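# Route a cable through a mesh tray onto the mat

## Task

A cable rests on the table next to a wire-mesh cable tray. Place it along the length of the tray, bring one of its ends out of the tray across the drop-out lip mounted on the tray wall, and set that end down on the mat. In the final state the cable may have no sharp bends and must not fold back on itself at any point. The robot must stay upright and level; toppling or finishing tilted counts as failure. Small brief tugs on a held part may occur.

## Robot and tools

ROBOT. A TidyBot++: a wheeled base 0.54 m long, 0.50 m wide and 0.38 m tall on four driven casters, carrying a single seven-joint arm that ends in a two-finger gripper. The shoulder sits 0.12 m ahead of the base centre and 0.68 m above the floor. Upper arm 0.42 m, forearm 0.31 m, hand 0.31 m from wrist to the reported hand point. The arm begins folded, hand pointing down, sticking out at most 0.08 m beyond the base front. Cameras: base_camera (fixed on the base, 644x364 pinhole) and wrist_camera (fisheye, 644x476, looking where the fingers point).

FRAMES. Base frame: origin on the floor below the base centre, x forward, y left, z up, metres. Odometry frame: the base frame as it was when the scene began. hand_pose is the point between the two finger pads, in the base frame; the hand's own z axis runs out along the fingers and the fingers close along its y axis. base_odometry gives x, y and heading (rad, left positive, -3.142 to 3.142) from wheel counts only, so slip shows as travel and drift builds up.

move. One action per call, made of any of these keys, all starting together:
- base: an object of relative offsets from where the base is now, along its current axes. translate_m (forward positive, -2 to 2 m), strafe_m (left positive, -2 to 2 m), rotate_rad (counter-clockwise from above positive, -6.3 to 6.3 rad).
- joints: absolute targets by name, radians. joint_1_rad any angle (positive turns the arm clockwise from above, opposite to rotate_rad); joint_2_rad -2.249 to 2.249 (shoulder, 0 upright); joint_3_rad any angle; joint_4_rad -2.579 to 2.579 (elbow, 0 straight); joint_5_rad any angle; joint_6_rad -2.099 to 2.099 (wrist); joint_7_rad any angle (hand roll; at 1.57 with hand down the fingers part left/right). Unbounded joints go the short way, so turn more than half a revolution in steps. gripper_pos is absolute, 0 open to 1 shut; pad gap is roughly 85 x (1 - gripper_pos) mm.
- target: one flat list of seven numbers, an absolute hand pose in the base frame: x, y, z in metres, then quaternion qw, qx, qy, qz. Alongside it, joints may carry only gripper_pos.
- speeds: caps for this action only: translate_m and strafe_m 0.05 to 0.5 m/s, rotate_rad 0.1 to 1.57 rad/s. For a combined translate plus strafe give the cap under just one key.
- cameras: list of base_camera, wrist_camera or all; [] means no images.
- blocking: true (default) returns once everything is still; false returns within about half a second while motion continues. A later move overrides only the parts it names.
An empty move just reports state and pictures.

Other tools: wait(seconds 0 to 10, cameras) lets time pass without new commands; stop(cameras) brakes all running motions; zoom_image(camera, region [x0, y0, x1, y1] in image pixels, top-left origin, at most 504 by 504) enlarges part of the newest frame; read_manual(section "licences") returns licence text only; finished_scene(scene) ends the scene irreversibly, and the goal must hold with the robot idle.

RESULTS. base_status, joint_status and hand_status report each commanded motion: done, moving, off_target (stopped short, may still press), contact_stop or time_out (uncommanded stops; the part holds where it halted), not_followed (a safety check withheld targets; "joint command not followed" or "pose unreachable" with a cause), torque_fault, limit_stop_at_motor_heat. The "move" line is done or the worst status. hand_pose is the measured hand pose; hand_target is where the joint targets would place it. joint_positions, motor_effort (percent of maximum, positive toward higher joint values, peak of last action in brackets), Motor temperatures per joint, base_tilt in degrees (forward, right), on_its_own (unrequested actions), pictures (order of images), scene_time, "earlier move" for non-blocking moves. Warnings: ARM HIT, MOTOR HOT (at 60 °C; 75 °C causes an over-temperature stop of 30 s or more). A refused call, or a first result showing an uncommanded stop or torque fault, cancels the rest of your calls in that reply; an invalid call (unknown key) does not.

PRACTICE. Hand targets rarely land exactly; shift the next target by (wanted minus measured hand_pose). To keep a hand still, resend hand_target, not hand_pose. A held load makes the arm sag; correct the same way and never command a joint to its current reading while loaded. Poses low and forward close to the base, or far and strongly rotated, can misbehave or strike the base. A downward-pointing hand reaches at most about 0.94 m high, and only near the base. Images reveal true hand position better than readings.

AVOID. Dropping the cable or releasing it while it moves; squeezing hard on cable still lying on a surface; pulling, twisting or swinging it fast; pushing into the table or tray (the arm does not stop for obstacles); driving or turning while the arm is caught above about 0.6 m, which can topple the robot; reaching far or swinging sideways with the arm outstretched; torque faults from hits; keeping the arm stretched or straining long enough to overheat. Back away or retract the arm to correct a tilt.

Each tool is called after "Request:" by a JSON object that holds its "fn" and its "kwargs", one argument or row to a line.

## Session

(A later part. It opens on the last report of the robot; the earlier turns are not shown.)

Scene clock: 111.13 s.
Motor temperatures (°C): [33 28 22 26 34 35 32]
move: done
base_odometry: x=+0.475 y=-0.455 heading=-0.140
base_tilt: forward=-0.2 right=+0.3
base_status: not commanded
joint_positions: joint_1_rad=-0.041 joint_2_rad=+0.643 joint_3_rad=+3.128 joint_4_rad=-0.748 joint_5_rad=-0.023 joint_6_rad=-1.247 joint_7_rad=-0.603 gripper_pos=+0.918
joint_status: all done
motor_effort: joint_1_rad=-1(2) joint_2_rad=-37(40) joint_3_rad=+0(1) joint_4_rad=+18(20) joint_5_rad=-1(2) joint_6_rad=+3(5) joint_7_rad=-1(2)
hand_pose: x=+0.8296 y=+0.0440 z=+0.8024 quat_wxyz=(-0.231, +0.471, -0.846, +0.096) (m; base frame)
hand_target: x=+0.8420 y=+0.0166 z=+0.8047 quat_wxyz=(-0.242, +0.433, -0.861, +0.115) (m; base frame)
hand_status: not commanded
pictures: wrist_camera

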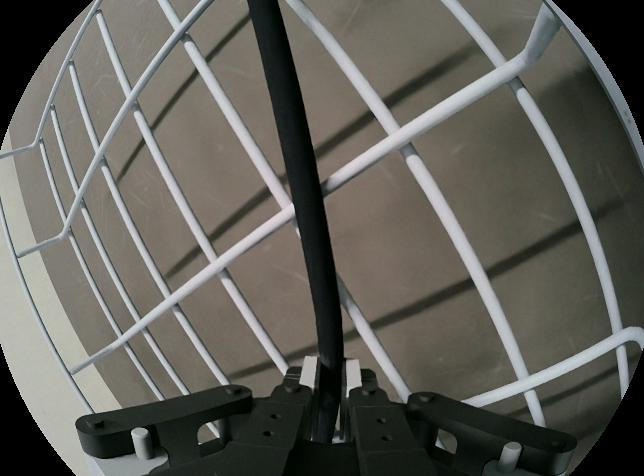

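Request:
{"fn": "move", "kwargs": {
  "joints": {"joint_1_rad": -0.02, "joint_2_rad": 0.46, "joint_4_rad": -0.63, "joint_6_rad": -1.42, "joint_7_rad": -0.7},
  "cameras": ["wrist_camera"]
}}

Request:
{"fn": "move", "kwargs": {
  "joints": {"joint_1_rad": 0.03, "joint_2_rad": 0.37, "joint_4_rad": -0.68, "joint_6_rad": -1.68, "joint_7_rad": -0.95},
  "cameras": ["wrist_camera"]
}}

Scene clock: 113.20 s.
Motor temperatures (°C): [33 28 22 26 34 35 32]
move: done
base_odometry: x=+0.475 y=-0.455 heading=-0.140
base_tilt: forward=-0.2 right=+0.3
base_status: not commanded
joint_positions: joint_1_rad=-0.041 joint_2_rad=+0.469 joint_3_rad=+3.128 joint_4_rad=-0.634 joint_5_rad=-0.023 joint_6_rad=-1.368 joint_7_rad=-0.642 gripper_pos=+0.918
joint_status: all done
motor_effort: joint_1_rad=+0(1) joint_2_rad=-34(45) joint_3_rad=+0(1) joint_4_rad=+19(23) joint_5_rad=-1(1) joint_6_rad=+5(5) joint_7_rad=-1(2)
hand_pose: x=+0.7819 y=+0.0419 z=+0.9549 quat_wxyz=(-0.304, +0.446, -0.833, +0.126) (m; base frame)
hand_target: x=+0.7681 y=+0.0151 z=+0.9530 quat_wxyz=(-0.283, +0.410, -0.858, +0.128) (m; base frame)
hand_status: not commanded
pictures: wrist_camera

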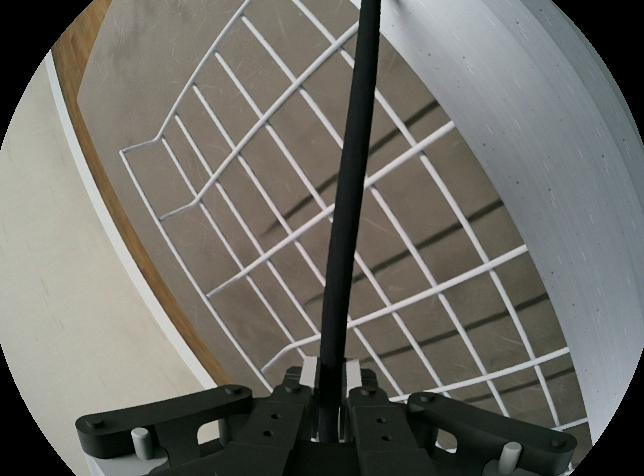

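Scene clock: 114.40 s.
Motor temperatures (°C): [33 28 22 26 34 35 32]
move: done
base_odometry: x=+0.475 y=-0.455 heading=-0.140
base_tilt: forward=-0.3 right=+0.3
base_status: not commanded
joint_positions: joint_1_rad=+0.005 joint_2_rad=+0.385 joint_3_rad=+3.128 joint_4_rad=-0.679 joint_5_rad=-0.023 joint_6_rad=-1.625 joint_7_rad=-0.890 gripper_pos=+0.918
joint_status: all done
motor_effort: joint_1_rad=+0(2) joint_2_rad=-30(36) joint_3_rad=+1(1) joint_4_rad=+18(21) joint_5_rad=+0(1) joint_6_rad=+3(5) joint_7_rad=-1(2)
hand_pose: x=+0.6876 y=+0.0116 z=+0.9449 quat_wxyz=(-0.217, +0.331, -0.916, +0.061) (m; base frame)
hand_target: x=+0.6682 y=-0.0145 z=+0.9452 quat_wxyz=(-0.194, +0.286, -0.936, +0.065) (m; base frame)
hand_status: not commanded
pictures: wrist_camera

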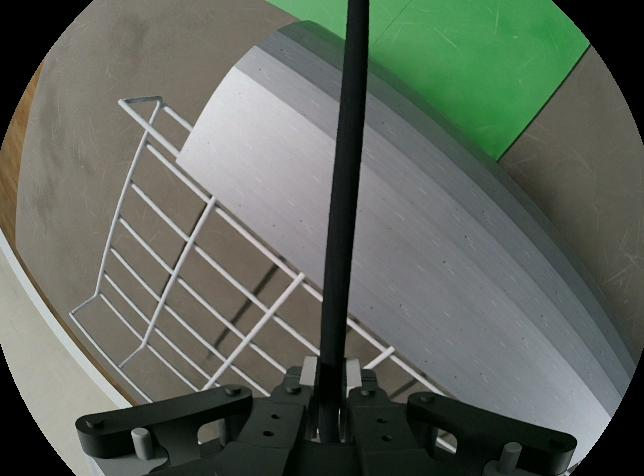

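Request:
{"fn": "move", "kwargs": {
  "joints": {"joint_1_rad": 0.07, "joint_2_rad": 0.26, "joint_4_rad": -0.93, "joint_6_rad": -1.755, "joint_7_rad": -1.08},
  "cameras": ["wrist_camera"]
}}

Request:
{"fn": "move", "kwargs": {
  "joints": {"joint_1_rad": 0.09, "joint_2_rad": 0.17, "joint_4_rad": -1.26, "joint_6_rad": -1.5, "joint_7_rad": -1.14},
  "cameras": ["wrist_camera"]
}}

Scene clock: 116.07 s.
Motor temperatures (°C): [33 28 22 26 34 35 32]
move: done
base_odometry: x=+0.475 y=-0.455 heading=-0.140
base_tilt: forward=-0.3 right=+0.2
base_status: not commanded
joint_positions: joint_1_rad=+0.039 joint_2_rad=+0.283 joint_3_rad=+3.128 joint_4_rad=-0.921 joint_5_rad=-0.023 joint_6_rad=-1.692 joint_7_rad=-1.020 gripper_pos=+0.918
joint_status: all done
motor_effort: joint_1_rad=+1(2) joint_2_rad=-26(30) joint_3_rad=+1(1) joint_4_rad=+18(19) joint_5_rad=+0(0) joint_6_rad=+1(4) joint_7_rad=-1(3)
hand_pose: x=+0.6056 y=-0.0049 z=+0.8971 quat_wxyz=(-0.122, +0.260, -0.958, +0.022) (m; base frame)
hand_target: x=+0.5788 y=-0.0303 z=+0.9000 quat_wxyz=(-0.094, +0.209, -0.973, +0.027) (m; base frame)
hand_status: not commanded
pictures: wrist_camera

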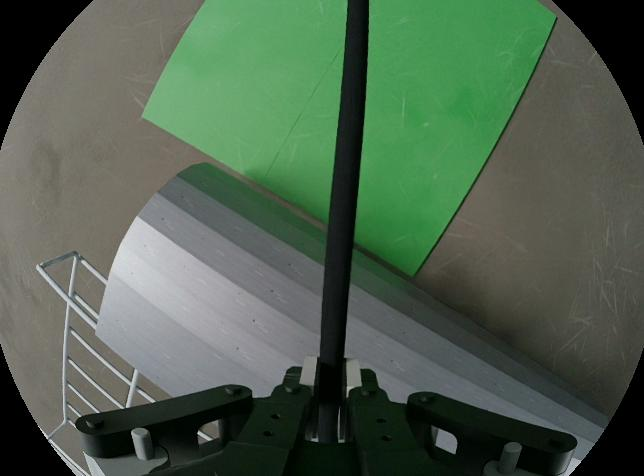

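Scene clock: 117.50 s.
Motor temperatures (°C): [33 28 22 26 34 35 32]
move: done
base_odometry: x=+0.475 y=-0.455 heading=-0.140
base_tilt: forward=-0.2 right=+0.3
base_status: not commanded
joint_positions: joint_1_rad=+0.057 joint_2_rad=+0.180 joint_3_rad=+3.128 joint_4_rad=-1.240 joint_5_rad=-0.023 joint_6_rad=-1.557 joint_7_rad=-1.081 gripper_pos=+0.918
joint_status: all done
motor_effort: joint_1_rad=+1(2) joint_2_rad=-21(26) joint_3_rad=+1(1) joint_4_rad=+17(18) joint_5_rad=+0(0) joint_6_rad=+0(1) joint_7_rad=+0(3)
hand_pose: x=+0.5561 y=-0.0108 z=+0.8363 quat_wxyz=(-0.083, +0.221, -0.972, +0.009) (m; base frame)
hand_target: x=+0.5651 y=-0.0382 z=+0.8363 quat_wxyz=(-0.102, +0.169, -0.980, +0.027) (m; base frame)
hand_status: not commanded
pictures: wrist_camera

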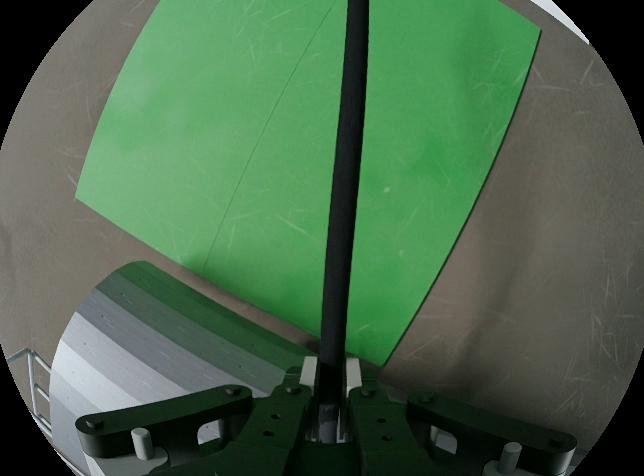

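Request:
{"fn": "move", "kwargs": {
  "joints": {"joint_1_rad": 0.125, "joint_2_rad": 0.145, "joint_4_rad": -1.48, "joint_6_rad": -1.36, "joint_7_rad": -1.14},
  "cameras": ["wrist_camera"]
}}

Scene clock: 118.93 s.
Motor temperatures (°C): [33 28 22 26 34 35 32]
move: done
base_odometry: x=+0.475 y=-0.455 heading=-0.140
base_tilt: forward=-0.3 right=+0.3
base_status: not commanded
joint_positions: joint_1_rad=+0.093 joint_2_rad=+0.156 joint_3_rad=+3.128 joint_4_rad=-1.468 joint_5_rad=-0.023 joint_6_rad=-1.429 joint_7_rad=-1.081 gripper_pos=+0.918
joint_status: all done
motor_effort: joint_1_rad=+0(2) joint_2_rad=-20(21) joint_3_rad=+1(2) joint_4_rad=+18(19) joint_5_rad=+0(1) joint_6_rad=+1(1) joint_7_rad=-1(2)
hand_pose: x=+0.5250 y=-0.0243 z=+0.7708 quat_wxyz=(-0.046, +0.202, -0.978, +0.000) (m; base frame)
hand_target: x=+0.5392 y=-0.0508 z=+0.7736 quat_wxyz=(-0.075, +0.153, -0.985, +0.021) (m; base frame)
hand_status: not commanded
pictures: wrist_camera

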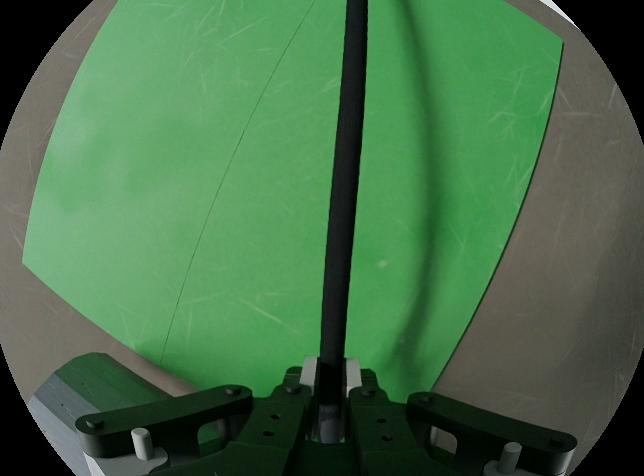

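Request:
{"fn": "move", "kwargs": {
  "joints": {"joint_2_rad": 0.105, "joint_4_rad": -1.592, "joint_6_rad": -1.31},
  "cameras": ["wrist_camera"]
}}

Scene clock: 120.07 s.
Motor temperatures (°C): [33 28 22 26 34 35 32]
move: done
base_odometry: x=+0.475 y=-0.455 heading=-0.140
base_tilt: forward=-0.2 right=+0.2
base_status: not commanded
joint_positions: joint_1_rad=+0.094 joint_2_rad=+0.122 joint_3_rad=+3.128 joint_4_rad=-1.581 joint_5_rad=-0.023 joint_6_rad=-1.373 joint_7_rad=-1.082 gripper_pos=+0.918
joint_status: all done
motor_effort: joint_1_rad=+0(1) joint_2_rad=-19(20) joint_3_rad=+1(2) joint_4_rad=+18(19) joint_5_rad=+0(0) joint_6_rad=+0(1) joint_7_rad=-1(2)
hand_pose: x=+0.5015 y=-0.0227 z=+0.7473 quat_wxyz=(-0.035, +0.201, -0.979, -0.003) (m; base frame)
hand_target: x=+0.5138 y=-0.0476 z=+0.7522 quat_wxyz=(-0.065, +0.153, -0.986, +0.018) (m; base frame)
hand_status: not commanded
pictures: wrist_camera

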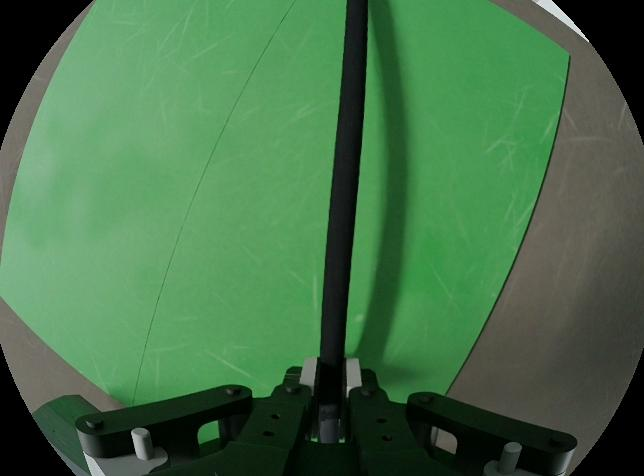

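Request:
{"fn": "move", "kwargs": {
  "joints": {"joint_2_rad": 0.135},
  "cameras": []
}}

Request:
{"fn": "move", "kwargs": {
  "joints": {"gripper_pos": 0.65},
  "cameras": ["wrist_camera"]
}}

Scene clock: 120.80 s.
Motor temperatures (°C): [33 28 22 26 34 35 32]
move: done
base_odometry: x=+0.475 y=-0.455 heading=-0.140
base_tilt: forward=-0.3 right=+0.3
base_status: not commanded
joint_positions: joint_1_rad=+0.094 joint_2_rad=+0.131 joint_3_rad=+3.128 joint_4_rad=-1.581 joint_5_rad=-0.023 joint_6_rad=-1.371 joint_7_rad=-1.082 gripper_pos=+0.918
joint_status: all done
motor_effort: joint_1_rad=+0(0) joint_2_rad=-19(21) joint_3_rad=+1(1) joint_4_rad=+17(18) joint_5_rad=+0(1) joint_6_rad=+0(1) joint_7_rad=-1(2)
hand_pose: x=+0.5026 y=-0.0228 z=+0.7441 quat_wxyz=(-0.032, +0.200, -0.979, -0.004) (m; base frame)
hand_target: x=+0.5158 y=-0.0479 z=+0.7402 quat_wxyz=(-0.050, +0.153, -0.987, +0.014) (m; base frame)
hand_status: not commanded
pictures: none
No camera images: "cameras" was empty.

Scene clock: 121.47 s.
Motor temperatures (°C): [33 28 22 26 34 35 32]
move: done
base_odometry: x=+0.475 y=-0.455 heading=-0.140
base_tilt: forward=-0.2 right=+0.3
base_status: not commanded
joint_positions: joint_1_rad=+0.097 joint_2_rad=+0.131 joint_3_rad=+3.128 joint_4_rad=-1.583 joint_5_rad=-0.023 joint_6_rad=-1.371 joint_7_rad=-1.083 gripper_pos=+0.650
joint_status: all done
motor_effort: joint_1_rad=+0(0) joint_2_rad=-19(20) joint_3_rad=+1(1) joint_4_rad=+18(18) joint_5_rad=-1(1) joint_6_rad=+0(0) joint_7_rad=-1(2)
hand_pose: x=+0.5019 y=-0.0237 z=+0.7436 quat_wxyz=(-0.031, +0.199, -0.980, -0.004) (m; base frame)
hand_target: x=+0.5158 y=-0.0479 z=+0.7402 quat_wxyz=(-0.050, +0.153, -0.987, +0.014) (m; base frame)
hand_status: not commanded
pictures: wrist_camera

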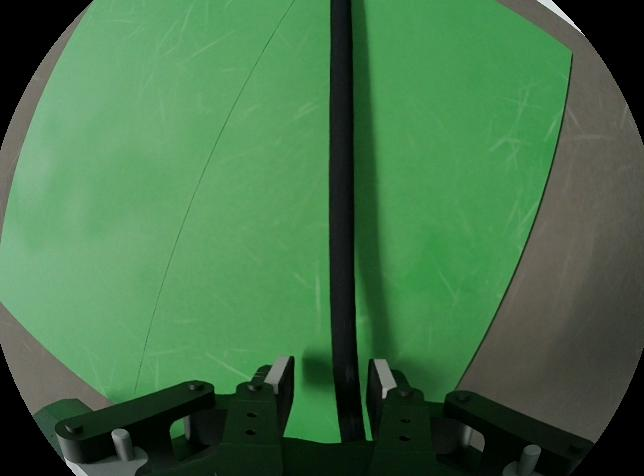

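Request:
{"fn": "move", "kwargs": {
  "joints": {"joint_2_rad": 0.09, "joint_4_rad": -1.30, "joint_6_rad": -1.67},
  "cameras": ["wrist_camera"]
}}

Request:
{"fn": "move", "kwargs": {
  "joints": {"joint_2_rad": 0.15, "joint_4_rad": -0.85, "joint_6_rad": -1.65},
  "cameras": ["wrist_camera"]
}}

Scene clock: 123.50 s.
Motor temperatures (°C): [33 28 22 26 34 35 32]
move: done
base_odometry: x=+0.475 y=-0.455 heading=-0.140
base_tilt: forward=-0.3 right=+0.2
base_status: not commanded
joint_positions: joint_1_rad=+0.097 joint_2_rad=+0.104 joint_3_rad=+3.128 joint_4_rad=-1.311 joint_5_rad=-0.023 joint_6_rad=-1.607 joint_7_rad=-1.083 gripper_pos=+0.650
joint_status: all done
motor_effort: joint_1_rad=+0(0) joint_2_rad=-19(22) joint_3_rad=+1(1) joint_4_rad=+18(20) joint_5_rad=-1(1) joint_6_rad=+0(1) joint_7_rad=-1(2)
hand_pose: x=+0.5097 y=-0.0243 z=+0.8404 quat_wxyz=(-0.061, +0.202, -0.978, +0.005) (m; base frame)
hand_target: x=+0.4887 y=-0.0445 z=+0.8471 quat_wxyz=(-0.039, +0.153, -0.987, +0.011) (m; base frame)
hand_status: not commanded
pictures: wrist_camera

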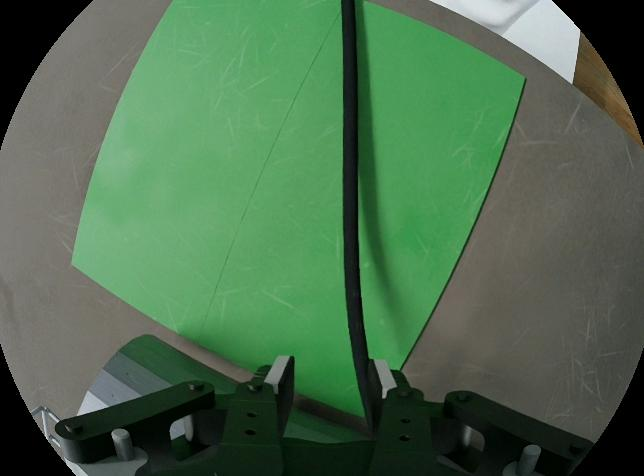

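Scene clock: 125.13 s.
Motor temperatures (°C): [33 28 22 26 34 35 32]
move: done
base_odometry: x=+0.475 y=-0.455 heading=-0.140
base_tilt: forward=-0.2 right=+0.2
base_status: not commanded
joint_positions: joint_1_rad=+0.097 joint_2_rad=+0.140 joint_3_rad=+3.128 joint_4_rad=-0.862 joint_5_rad=-0.023 joint_6_rad=-1.608 joint_7_rad=-1.083 gripper_pos=+0.650
joint_status: all done
motor_effort: joint_1_rad=+0(1) joint_2_rad=-20(20) joint_3_rad=+1(1) joint_4_rad=+18(20) joint_5_rad=-1(1) joint_6_rad=+3(4) joint_7_rad=-1(2)
hand_pose: x=+0.5989 y=-0.0322 z=+0.9998 quat_wxyz=(-0.255, +0.197, -0.944, +0.063) (m; base frame)
hand_target: x=+0.5899 y=-0.0571 z=+0.9933 quat_wxyz=(-0.234, +0.148, -0.959, +0.066) (m; base frame)
hand_status: not commanded
pictures: wrist_camera

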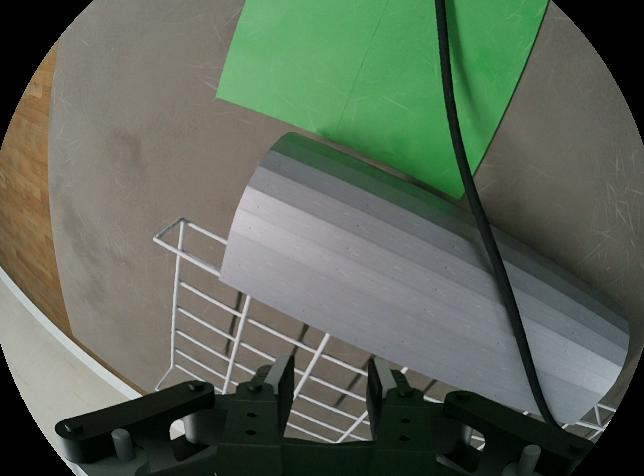

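Request:
{"fn": "move", "kwargs": {
  "joints": {"joint_1_rad": 0.1, "joint_2_rad": 0.02, "joint_4_rad": -1.11, "joint_6_rad": -2.0},
  "cameras": ["wrist_camera"]
}}

Scene clock: 127.57 s.
Motor temperatures (°C): [33 28 22 26 34 35 32]
move: done
base_odometry: x=+0.475 y=-0.455 heading=-0.140
base_tilt: forward=-0.3 right=+0.2
base_status: not commanded
joint_positions: joint_1_rad=+0.097 joint_2_rad=+0.033 joint_3_rad=+3.128 joint_4_rad=-1.099 joint_5_rad=-0.023 joint_6_rad=-1.937 joint_7_rad=-1.083 gripper_pos=+0.650
joint_status: all done
motor_effort: joint_1_rad=+0(1) joint_2_rad=-15(21) joint_3_rad=+1(1) joint_4_rad=+16(18) joint_5_rad=-1(1) joint_6_rad=+0(4) joint_7_rad=-1(2)
hand_pose: x=+0.4394 y=-0.0188 z=+0.9253 quat_wxyz=(-0.038, +0.205, -0.978, +0.000) (m; base frame)
hand_target: x=+0.4140 y=-0.0278 z=+0.9253 quat_wxyz=(-0.006, +0.165, -0.986, +0.002) (m; base frame)
hand_status: not commanded
pictures: wrist_camera

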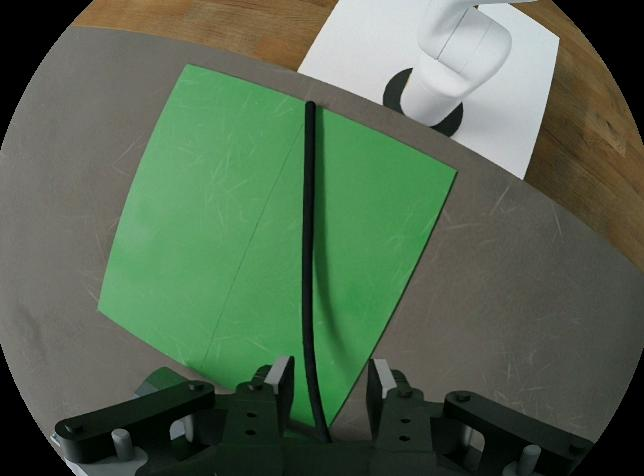

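Request:
{"fn": "move", "kwargs": {
  "joints": {"joint_1_rad": 0.258, "joint_2_rad": -0.225, "joint_4_rad": -1.79, "joint_6_rad": -1.32, "joint_7_rad": -0.89, "gripper_pos": 0.5},
  "cameras": ["wrist_camera"]
}}

Scene clock: 130.77 s.
Motor temperatures (°C): [33 28 22 26 34 35 32]
move: done
base_odometry: x=+0.475 y=-0.455 heading=-0.140
base_tilt: forward=-0.3 right=+0.3
base_status: not commanded
joint_positions: joint_1_rad=+0.229 joint_2_rad=-0.207 joint_3_rad=+3.128 joint_4_rad=-1.780 joint_5_rad=-0.023 joint_6_rad=-1.385 joint_7_rad=-0.948 gripper_pos=+0.500
joint_status: all done
motor_effort: joint_1_rad=+0(2) joint_2_rad=-8(16) joint_3_rad=+1(1) joint_4_rad=+19(20) joint_5_rad=-1(1) joint_6_rad=+1(1) joint_7_rad=-1(2)
hand_pose: x=+0.3987 y=-0.0524 z=+0.7867 quat_wxyz=(-0.088, +0.200, -0.975, +0.028) (m; base frame)
hand_target: x=+0.4090 y=-0.0746 z=+0.7927 quat_wxyz=(-0.114, +0.209, -0.970, +0.058) (m; base frame)
hand_status: not commanded
pictures: wrist_camera

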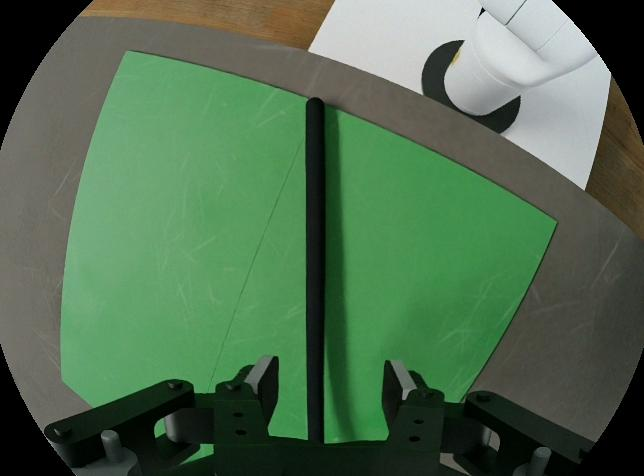

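Request:
{"fn": "move", "kwargs": {
  "joints": {"joint_1_rad": 0.285, "joint_2_rad": -0.222, "joint_4_rad": -1.94, "joint_6_rad": -1.16},
  "cameras": ["wrist_camera"]
}}

Scene clock: 132.20 s.
Motor temperatures (°C): [33 28 22 26 34 35 32]
move: done
base_odometry: x=+0.475 y=-0.455 heading=-0.140
base_tilt: forward=-0.3 right=+0.3
base_status: not commanded
joint_positions: joint_1_rad=+0.256 joint_2_rad=-0.208 joint_3_rad=+3.128 joint_4_rad=-1.933 joint_5_rad=-0.023 joint_6_rad=-1.225 joint_7_rad=-0.948 gripper_pos=+0.500
joint_status: all done
motor_effort: joint_1_rad=+0(2) joint_2_rad=-8(10) joint_3_rad=+1(1) joint_4_rad=+19(20) joint_5_rad=-1(1) joint_6_rad=+1(2) joint_7_rad=-1(2)
hand_pose: x=+0.3957 y=-0.0600 z=+0.7397 quat_wxyz=(-0.091, +0.185, -0.978, +0.031) (m; base frame)
hand_target: x=+0.4068 y=-0.0824 z=+0.7456 quat_wxyz=(-0.116, +0.196, -0.972, +0.061) (m; base frame)
hand_status: not commanded
pictures: wrist_camera

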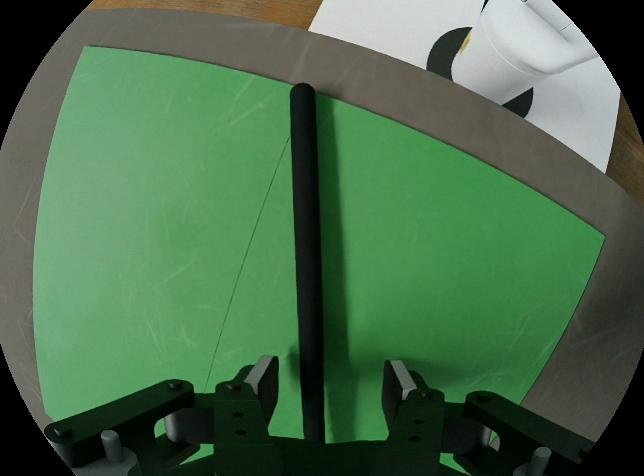

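Request:
{"fn": "move", "kwargs": {
  "joints": {"gripper_pos": 0.93},
  "cameras": ["wrist_camera"]
}}

Scene clock: 133.07 s.
Motor temperatures (°C): [33 28 22 26 34 35 32]
move: done
base_odometry: x=+0.475 y=-0.455 heading=-0.140
base_tilt: forward=-0.2 right=+0.2
base_status: not commanded
joint_positions: joint_1_rad=+0.256 joint_2_rad=-0.208 joint_3_rad=+3.128 joint_4_rad=-1.933 joint_5_rad=-0.023 joint_6_rad=-1.223 joint_7_rad=-0.947 gripper_pos=+0.918
joint_status: all done
motor_effort: joint_1_rad=+0(0) joint_2_rad=-8(9) joint_3_rad=+1(1) joint_4_rad=+19(19) joint_5_rad=-1(1) joint_6_rad=+1(1) joint_7_rad=-1(2)
hand_pose: x=+0.3960 y=-0.0602 z=+0.7398 quat_wxyz=(-0.092, +0.185, -0.978, +0.032) (m; base frame)
hand_target: x=+0.4068 y=-0.0824 z=+0.7456 quat_wxyz=(-0.116, +0.196, -0.972, +0.061) (m; base frame)
hand_status: not commanded
pictures: wrist_camera

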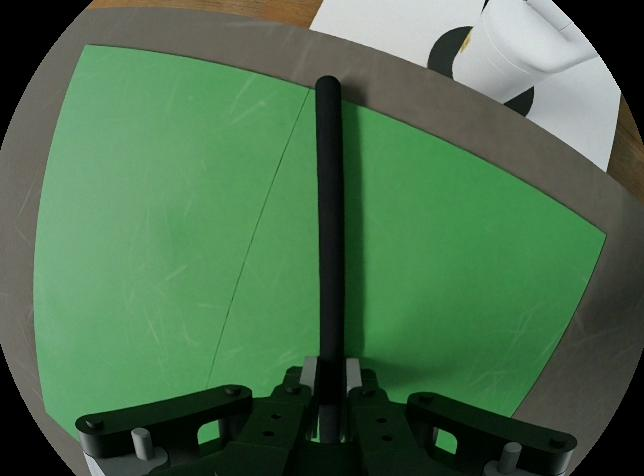

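Request:
{"fn": "move", "kwargs": {
  "joints": {"joint_2_rad": -0.235, "joint_4_rad": -1.865, "joint_6_rad": -1.36},
  "cameras": []
}}

Request:
{"fn": "move", "kwargs": {
  "joints": {"joint_1_rad": 0.44, "joint_2_rad": -0.125, "joint_4_rad": -1.785, "joint_6_rad": -1.28, "joint_7_rad": -0.31},
  "cameras": ["wrist_camera"]
}}

Scene clock: 134.37 s.
Motor temperatures (°C): [33 28 22 26 34 35 32]
move: done
base_odometry: x=+0.475 y=-0.455 heading=-0.140
base_tilt: forward=-0.3 right=+0.2
base_status: not commanded
joint_positions: joint_1_rad=+0.257 joint_2_rad=-0.219 joint_3_rad=+3.128 joint_4_rad=-1.874 joint_5_rad=-0.023 joint_6_rad=-1.323 joint_7_rad=-0.947 gripper_pos=+0.918
joint_status: all done
motor_effort: joint_1_rad=+0(1) joint_2_rad=-8(10) joint_3_rad=+1(1) joint_4_rad=+19(20) joint_5_rad=-1(1) joint_6_rad=+1(2) joint_7_rad=-1(1)
hand_pose: x=+0.3853 y=-0.0574 z=+0.7589 quat_wxyz=(-0.078, +0.186, -0.979, +0.025) (m; base frame)
hand_target: x=+0.3717 y=-0.0722 z=+0.7647 quat_wxyz=(-0.067, +0.197, -0.978, +0.035) (m; base frame)
hand_status: not commanded
pictures: none
No camera images: "cameras" was empty.

Scene clock: 135.83 s.
Motor temperatures (°C): [33 28 22 26 34 35 32]
move: done
base_odometry: x=+0.475 y=-0.455 heading=-0.140
base_tilt: forward=-0.3 right=+0.2
base_status: not commanded
joint_positions: joint_1_rad=+0.411 joint_2_rad=-0.130 joint_3_rad=+3.128 joint_4_rad=-1.796 joint_5_rad=-0.023 joint_6_rad=-1.320 joint_7_rad=-0.370 gripper_pos=+0.918
joint_status: all done
motor_effort: joint_1_rad=+0(1) joint_2_rad=-11(12) joint_3_rad=+1(2) joint_4_rad=+18(20) joint_5_rad=+0(1) joint_6_rad=+1(1) joint_7_rad=-1(3)
hand_pose: x=+0.4046 y=-0.1108 z=+0.7617 quat_wxyz=(-0.062, +0.388, -0.918, +0.048) (m; base frame)
hand_target: x=+0.4120 y=-0.1359 z=+0.7663 quat_wxyz=(-0.066, +0.398, -0.912, +0.076) (m; base frame)
hand_status: not commanded
pictures: wrist_camera

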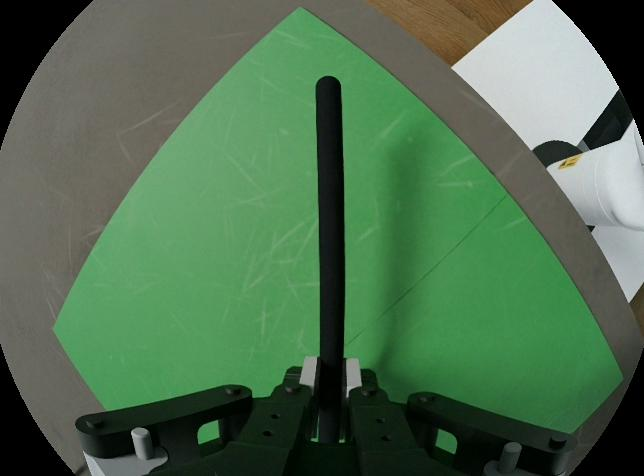

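Request:
{"fn": "move", "kwargs": {
  "joints": {"joint_2_rad": -0.11, "joint_4_rad": -1.85, "joint_6_rad": -1.16},
  "cameras": ["wrist_camera"]
}}

Scene clock: 136.83 s.
Motor temperatures (°C): [33 28 22 26 34 35 32]
move: done
base_odometry: x=+0.475 y=-0.455 heading=-0.140
base_tilt: forward=-0.2 right=+0.2
base_status: not commanded
joint_positions: joint_1_rad=+0.412 joint_2_rad=-0.119 joint_3_rad=+3.128 joint_4_rad=-1.845 joint_5_rad=-0.023 joint_6_rad=-1.219 joint_7_rad=-0.368 gripper_pos=+0.918
joint_status: all done
motor_effort: joint_1_rad=-1(1) joint_2_rad=-11(12) joint_3_rad=+1(1) joint_4_rad=+19(20) joint_5_rad=+0(1) joint_6_rad=+1(1) joint_7_rad=-1(1)
hand_pose: x=+0.4184 y=-0.1173 z=+0.7458 quat_wxyz=(-0.076, +0.387, -0.917, +0.063) (m; base frame)
hand_target: x=+0.4257 y=-0.1423 z=+0.7448 quat_wxyz=(-0.079, +0.397, -0.910, +0.091) (m; base frame)
hand_status: not commanded
pictures: wrist_camera

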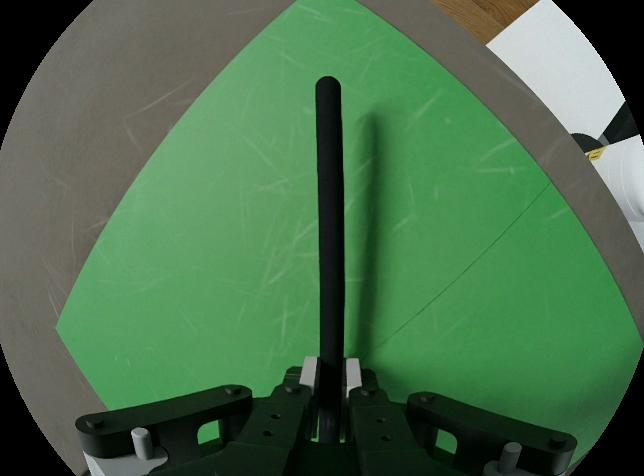

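Request:
{"fn": "move", "kwargs": {
  "joints": {"gripper_pos": 0.6},
  "cameras": ["wrist_camera"]
}}

Request:
{"fn": "move", "kwargs": {
  "joints": {"joint_2_rad": -0.13, "joint_4_rad": -1.60, "joint_6_rad": -1.52},
  "cameras": []
}}

Request:
{"fn": "move", "kwargs": {
  "joints": {"joint_1_rad": 0.1, "joint_2_rad": 0.05, "joint_4_rad": -0.95, "joint_6_rad": -2.0, "joint_7_rad": -0.9},
  "cameras": ["wrist_camera"]
}}

Scene clock: 137.70 s.
Motor temperatures (°C): [33 28 22 26 34 35 32]
move: done
base_odometry: x=+0.475 y=-0.455 heading=-0.140
base_tilt: forward=-0.3 right=+0.2
base_status: not commanded
joint_positions: joint_1_rad=+0.412 joint_2_rad=-0.119 joint_3_rad=+3.128 joint_4_rad=-1.845 joint_5_rad=-0.023 joint_6_rad=-1.219 joint_7_rad=-0.367 gripper_pos=+0.600
joint_status: all done
motor_effort: joint_1_rad=+0(0) joint_2_rad=-11(12) joint_3_rad=+1(1) joint_4_rad=+19(19) joint_5_rad=-1(1) joint_6_rad=+1(1) joint_7_rad=-1(1)
hand_pose: x=+0.4184 y=-0.1173 z=+0.7458 quat_wxyz=(-0.076, +0.387, -0.917, +0.063) (m; base frame)
hand_target: x=+0.4257 y=-0.1423 z=+0.7448 quat_wxyz=(-0.079, +0.397, -0.910, +0.091) (m; base frame)
hand_status: not commanded
pictures: wrist_camera

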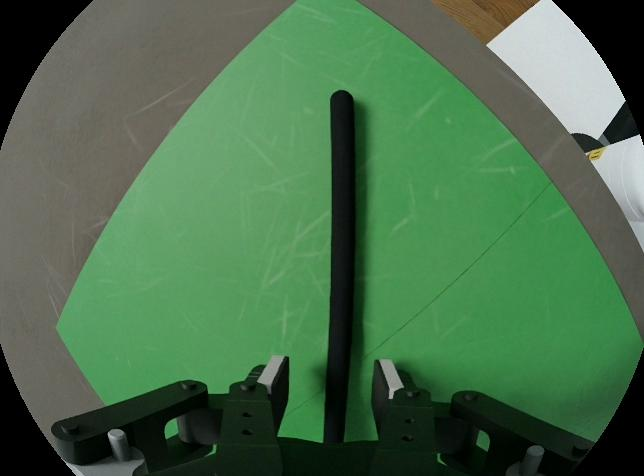

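Scene clock: 139.00 s.
Motor temperatures (°C): [33 28 22 26 34 35 32]
move: done
base_odometry: x=+0.475 y=-0.455 heading=-0.140
base_tilt: forward=-0.3 right=+0.2
base_status: not commanded
joint_positions: joint_1_rad=+0.412 joint_2_rad=-0.119 joint_3_rad=+3.128 joint_4_rad=-1.612 joint_5_rad=-0.023 joint_6_rad=-1.457 joint_7_rad=-0.367 gripper_pos=+0.600
joint_status: all done
motor_effort: joint_1_rad=-1(1) joint_2_rad=-12(13) joint_3_rad=+1(1) joint_4_rad=+19(20) joint_5_rad=+0(1) joint_6_rad=+1(2) joint_7_rad=-1(2)
hand_pose: x=+0.4197 y=-0.1173 z=+0.8187 quat_wxyz=(-0.075, +0.389, -0.916, +0.061) (m; base frame)
hand_target: x=+0.3959 y=-0.1283 z=+0.8229 quat_wxyz=(-0.050, +0.399, -0.914, +0.057) (m; base frame)
hand_status: not commanded
pictures: none
No camera images: "cameras" was empty.

Scene clock: 141.20 s.
Motor temperatures (°C): [33 28 22 26 34 35 32]
move: done
base_odometry: x=+0.475 y=-0.455 heading=-0.140
base_tilt: forward=-0.3 right=+0.2
base_status: not commanded
joint_positions: joint_1_rad=+0.128 joint_2_rad=+0.038 joint_3_rad=+3.128 joint_4_rad=-0.963 joint_5_rad=-0.023 joint_6_rad=-1.938 joint_7_rad=-0.841 gripper_pos=+0.600
joint_status: all done
motor_effort: joint_1_rad=+0(1) joint_2_rad=-15(16) joint_3_rad=+1(1) joint_4_rad=+16(20) joint_5_rad=-1(1) joint_6_rad=+1(2) joint_7_rad=-1(2)
hand_pose: x=+0.4608 y=-0.0315 z=+0.9670 quat_wxyz=(-0.097, +0.306, -0.947, +0.032) (m; base frame)
hand_target: x=+0.4470 y=-0.0311 z=+0.9637 quat_wxyz=(-0.066, +0.282, -0.957, +0.027) (m; base frame)
hand_status: not commanded
pictures: wrist_camera

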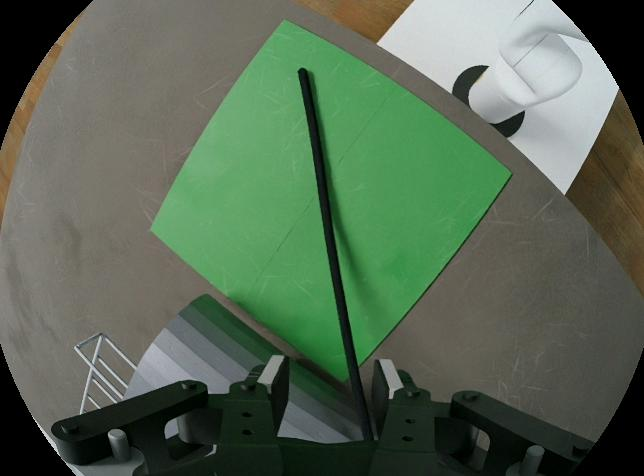

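Request:
{"fn": "move", "kwargs": {
  "joints": {"joint_1_rad": -0.25, "joint_2_rad": 0.2, "joint_4_rad": -0.65, "joint_6_rad": -1.75, "joint_7_rad": -1.3},
  "cameras": ["wrist_camera"]
}}

Scene clock: 143.17 s.
Motor temperatures (°C): [33 28 22 26 34 35 32]
move: done
base_odometry: x=+0.475 y=-0.455 heading=-0.140
base_tilt: forward=-0.3 right=+0.3
base_status: not commanded
joint_positions: joint_1_rad=-0.224 joint_2_rad=+0.195 joint_3_rad=+3.128 joint_4_rad=-0.664 joint_5_rad=-0.023 joint_6_rad=-1.815 joint_7_rad=-1.241 gripper_pos=+0.600
joint_status: all done
motor_effort: joint_1_rad=+0(2) joint_2_rad=-20(22) joint_3_rad=+1(1) joint_4_rad=+15(17) joint_5_rad=-1(1) joint_6_rad=+3(4) joint_7_rad=-1(2)
hand_pose: x=+0.5641 y=+0.1153 z=+1.0221 quat_wxyz=(-0.232, +0.277, -0.932, -0.001) (m; base frame)
hand_target: x=+0.5838 y=+0.1207 z=+1.0349 quat_wxyz=(-0.267, +0.249, -0.931, +0.002) (m; base frame)
hand_status: not commanded
pictures: wrist_camera

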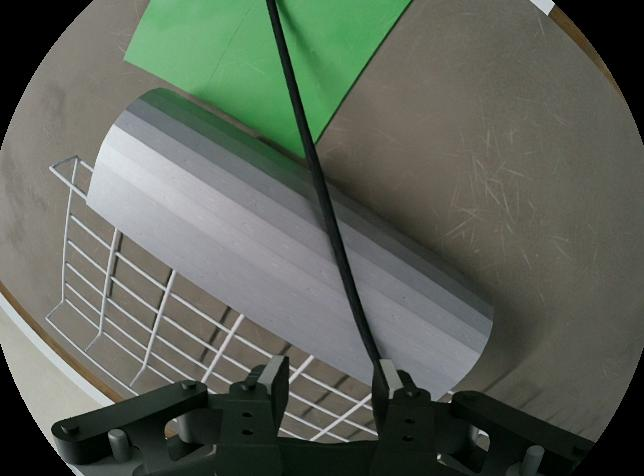

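Request:
{"fn": "move", "kwargs": {
  "joints": {"joint_1_rad": -0.55, "joint_2_rad": 0.2, "joint_4_rad": -0.6, "joint_6_rad": -1.6, "joint_7_rad": -1.0},
  "cameras": ["wrist_camera"]
}}

Scene clock: 144.63 s.
Motor temperatures (°C): [33 28 22 26 34 35 32]
move: done
base_odometry: x=+0.475 y=-0.455 heading=-0.140
base_tilt: forward=-0.3 right=+0.3
base_status: not commanded
joint_positions: joint_1_rad=-0.524 joint_2_rad=+0.195 joint_3_rad=+3.128 joint_4_rad=-0.613 joint_5_rad=-0.023 joint_6_rad=-1.669 joint_7_rad=-1.059 gripper_pos=+0.600
joint_status: all done
motor_effort: joint_1_rad=+0(2) joint_2_rad=-21(22) joint_3_rad=+0(1) joint_4_rad=+16(17) joint_5_rad=-1(1) joint_6_rad=+5(5) joint_7_rad=-1(3)
hand_pose: x=+0.5452 y=+0.2628 z=+1.0665 quat_wxyz=(-0.326, +0.477, -0.816, -0.016) (m; base frame)
hand_target: x=+0.5607 y=+0.2732 z=+1.0837 quat_wxyz=(-0.362, +0.496, -0.789, +0.003) (m; base frame)
hand_status: not commanded
pictures: wrist_camera

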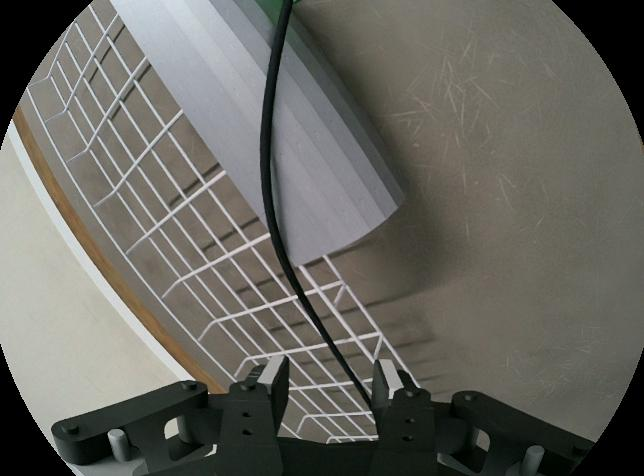

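Request:
{"fn": "move", "kwargs": {
  "joints": {"joint_1_rad": -1.0, "joint_2_rad": 0.25, "joint_4_rad": -0.6, "joint_6_rad": -1.3, "joint_7_rad": -1.0},
  "cameras": ["wrist_camera"]
}}

Scene clock: 146.53 s.
Motor temperatures (°C): [33 28 22 26 34 35 32]
move: done
base_odometry: x=+0.475 y=-0.455 heading=-0.140
base_tilt: forward=-0.2 right=+0.2
base_status: not commanded
joint_positions: joint_1_rad=-0.975 joint_2_rad=+0.245 joint_3_rad=+3.128 joint_4_rad=-0.613 joint_5_rad=-0.023 joint_6_rad=-1.371 joint_7_rad=-1.057 gripper_pos=+0.600
joint_status: all done
motor_effort: joint_1_rad=+0(2) joint_2_rad=-24(25) joint_3_rad=+0(1) joint_4_rad=+18(19) joint_5_rad=-1(1) joint_6_rad=+6(7) joint_7_rad=-1(2)
hand_pose: x=+0.4353 y=+0.4930 z=+1.1057 quat_wxyz=(-0.426, +0.614, -0.655, -0.116) (m; base frame)
hand_target: x=+0.4418 y=+0.5067 z=+1.1266 quat_wxyz=(-0.465, +0.622, -0.622, -0.102) (m; base frame)
hand_status: not commanded
pictures: wrist_camera

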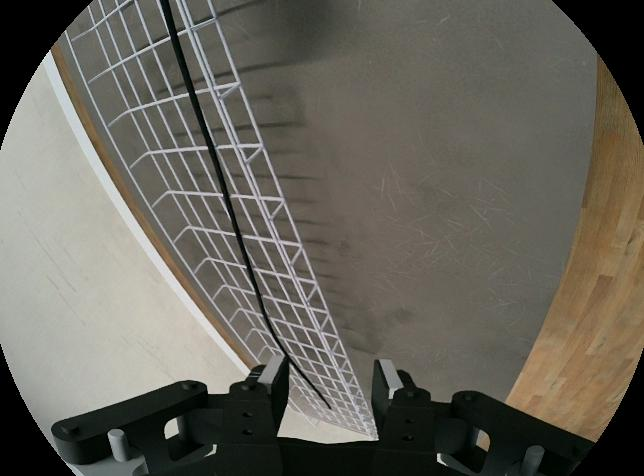

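Request:
{"fn": "finished_scene", "kwargs": {
  "scene": 2
}}

The scene is finished: the task was done.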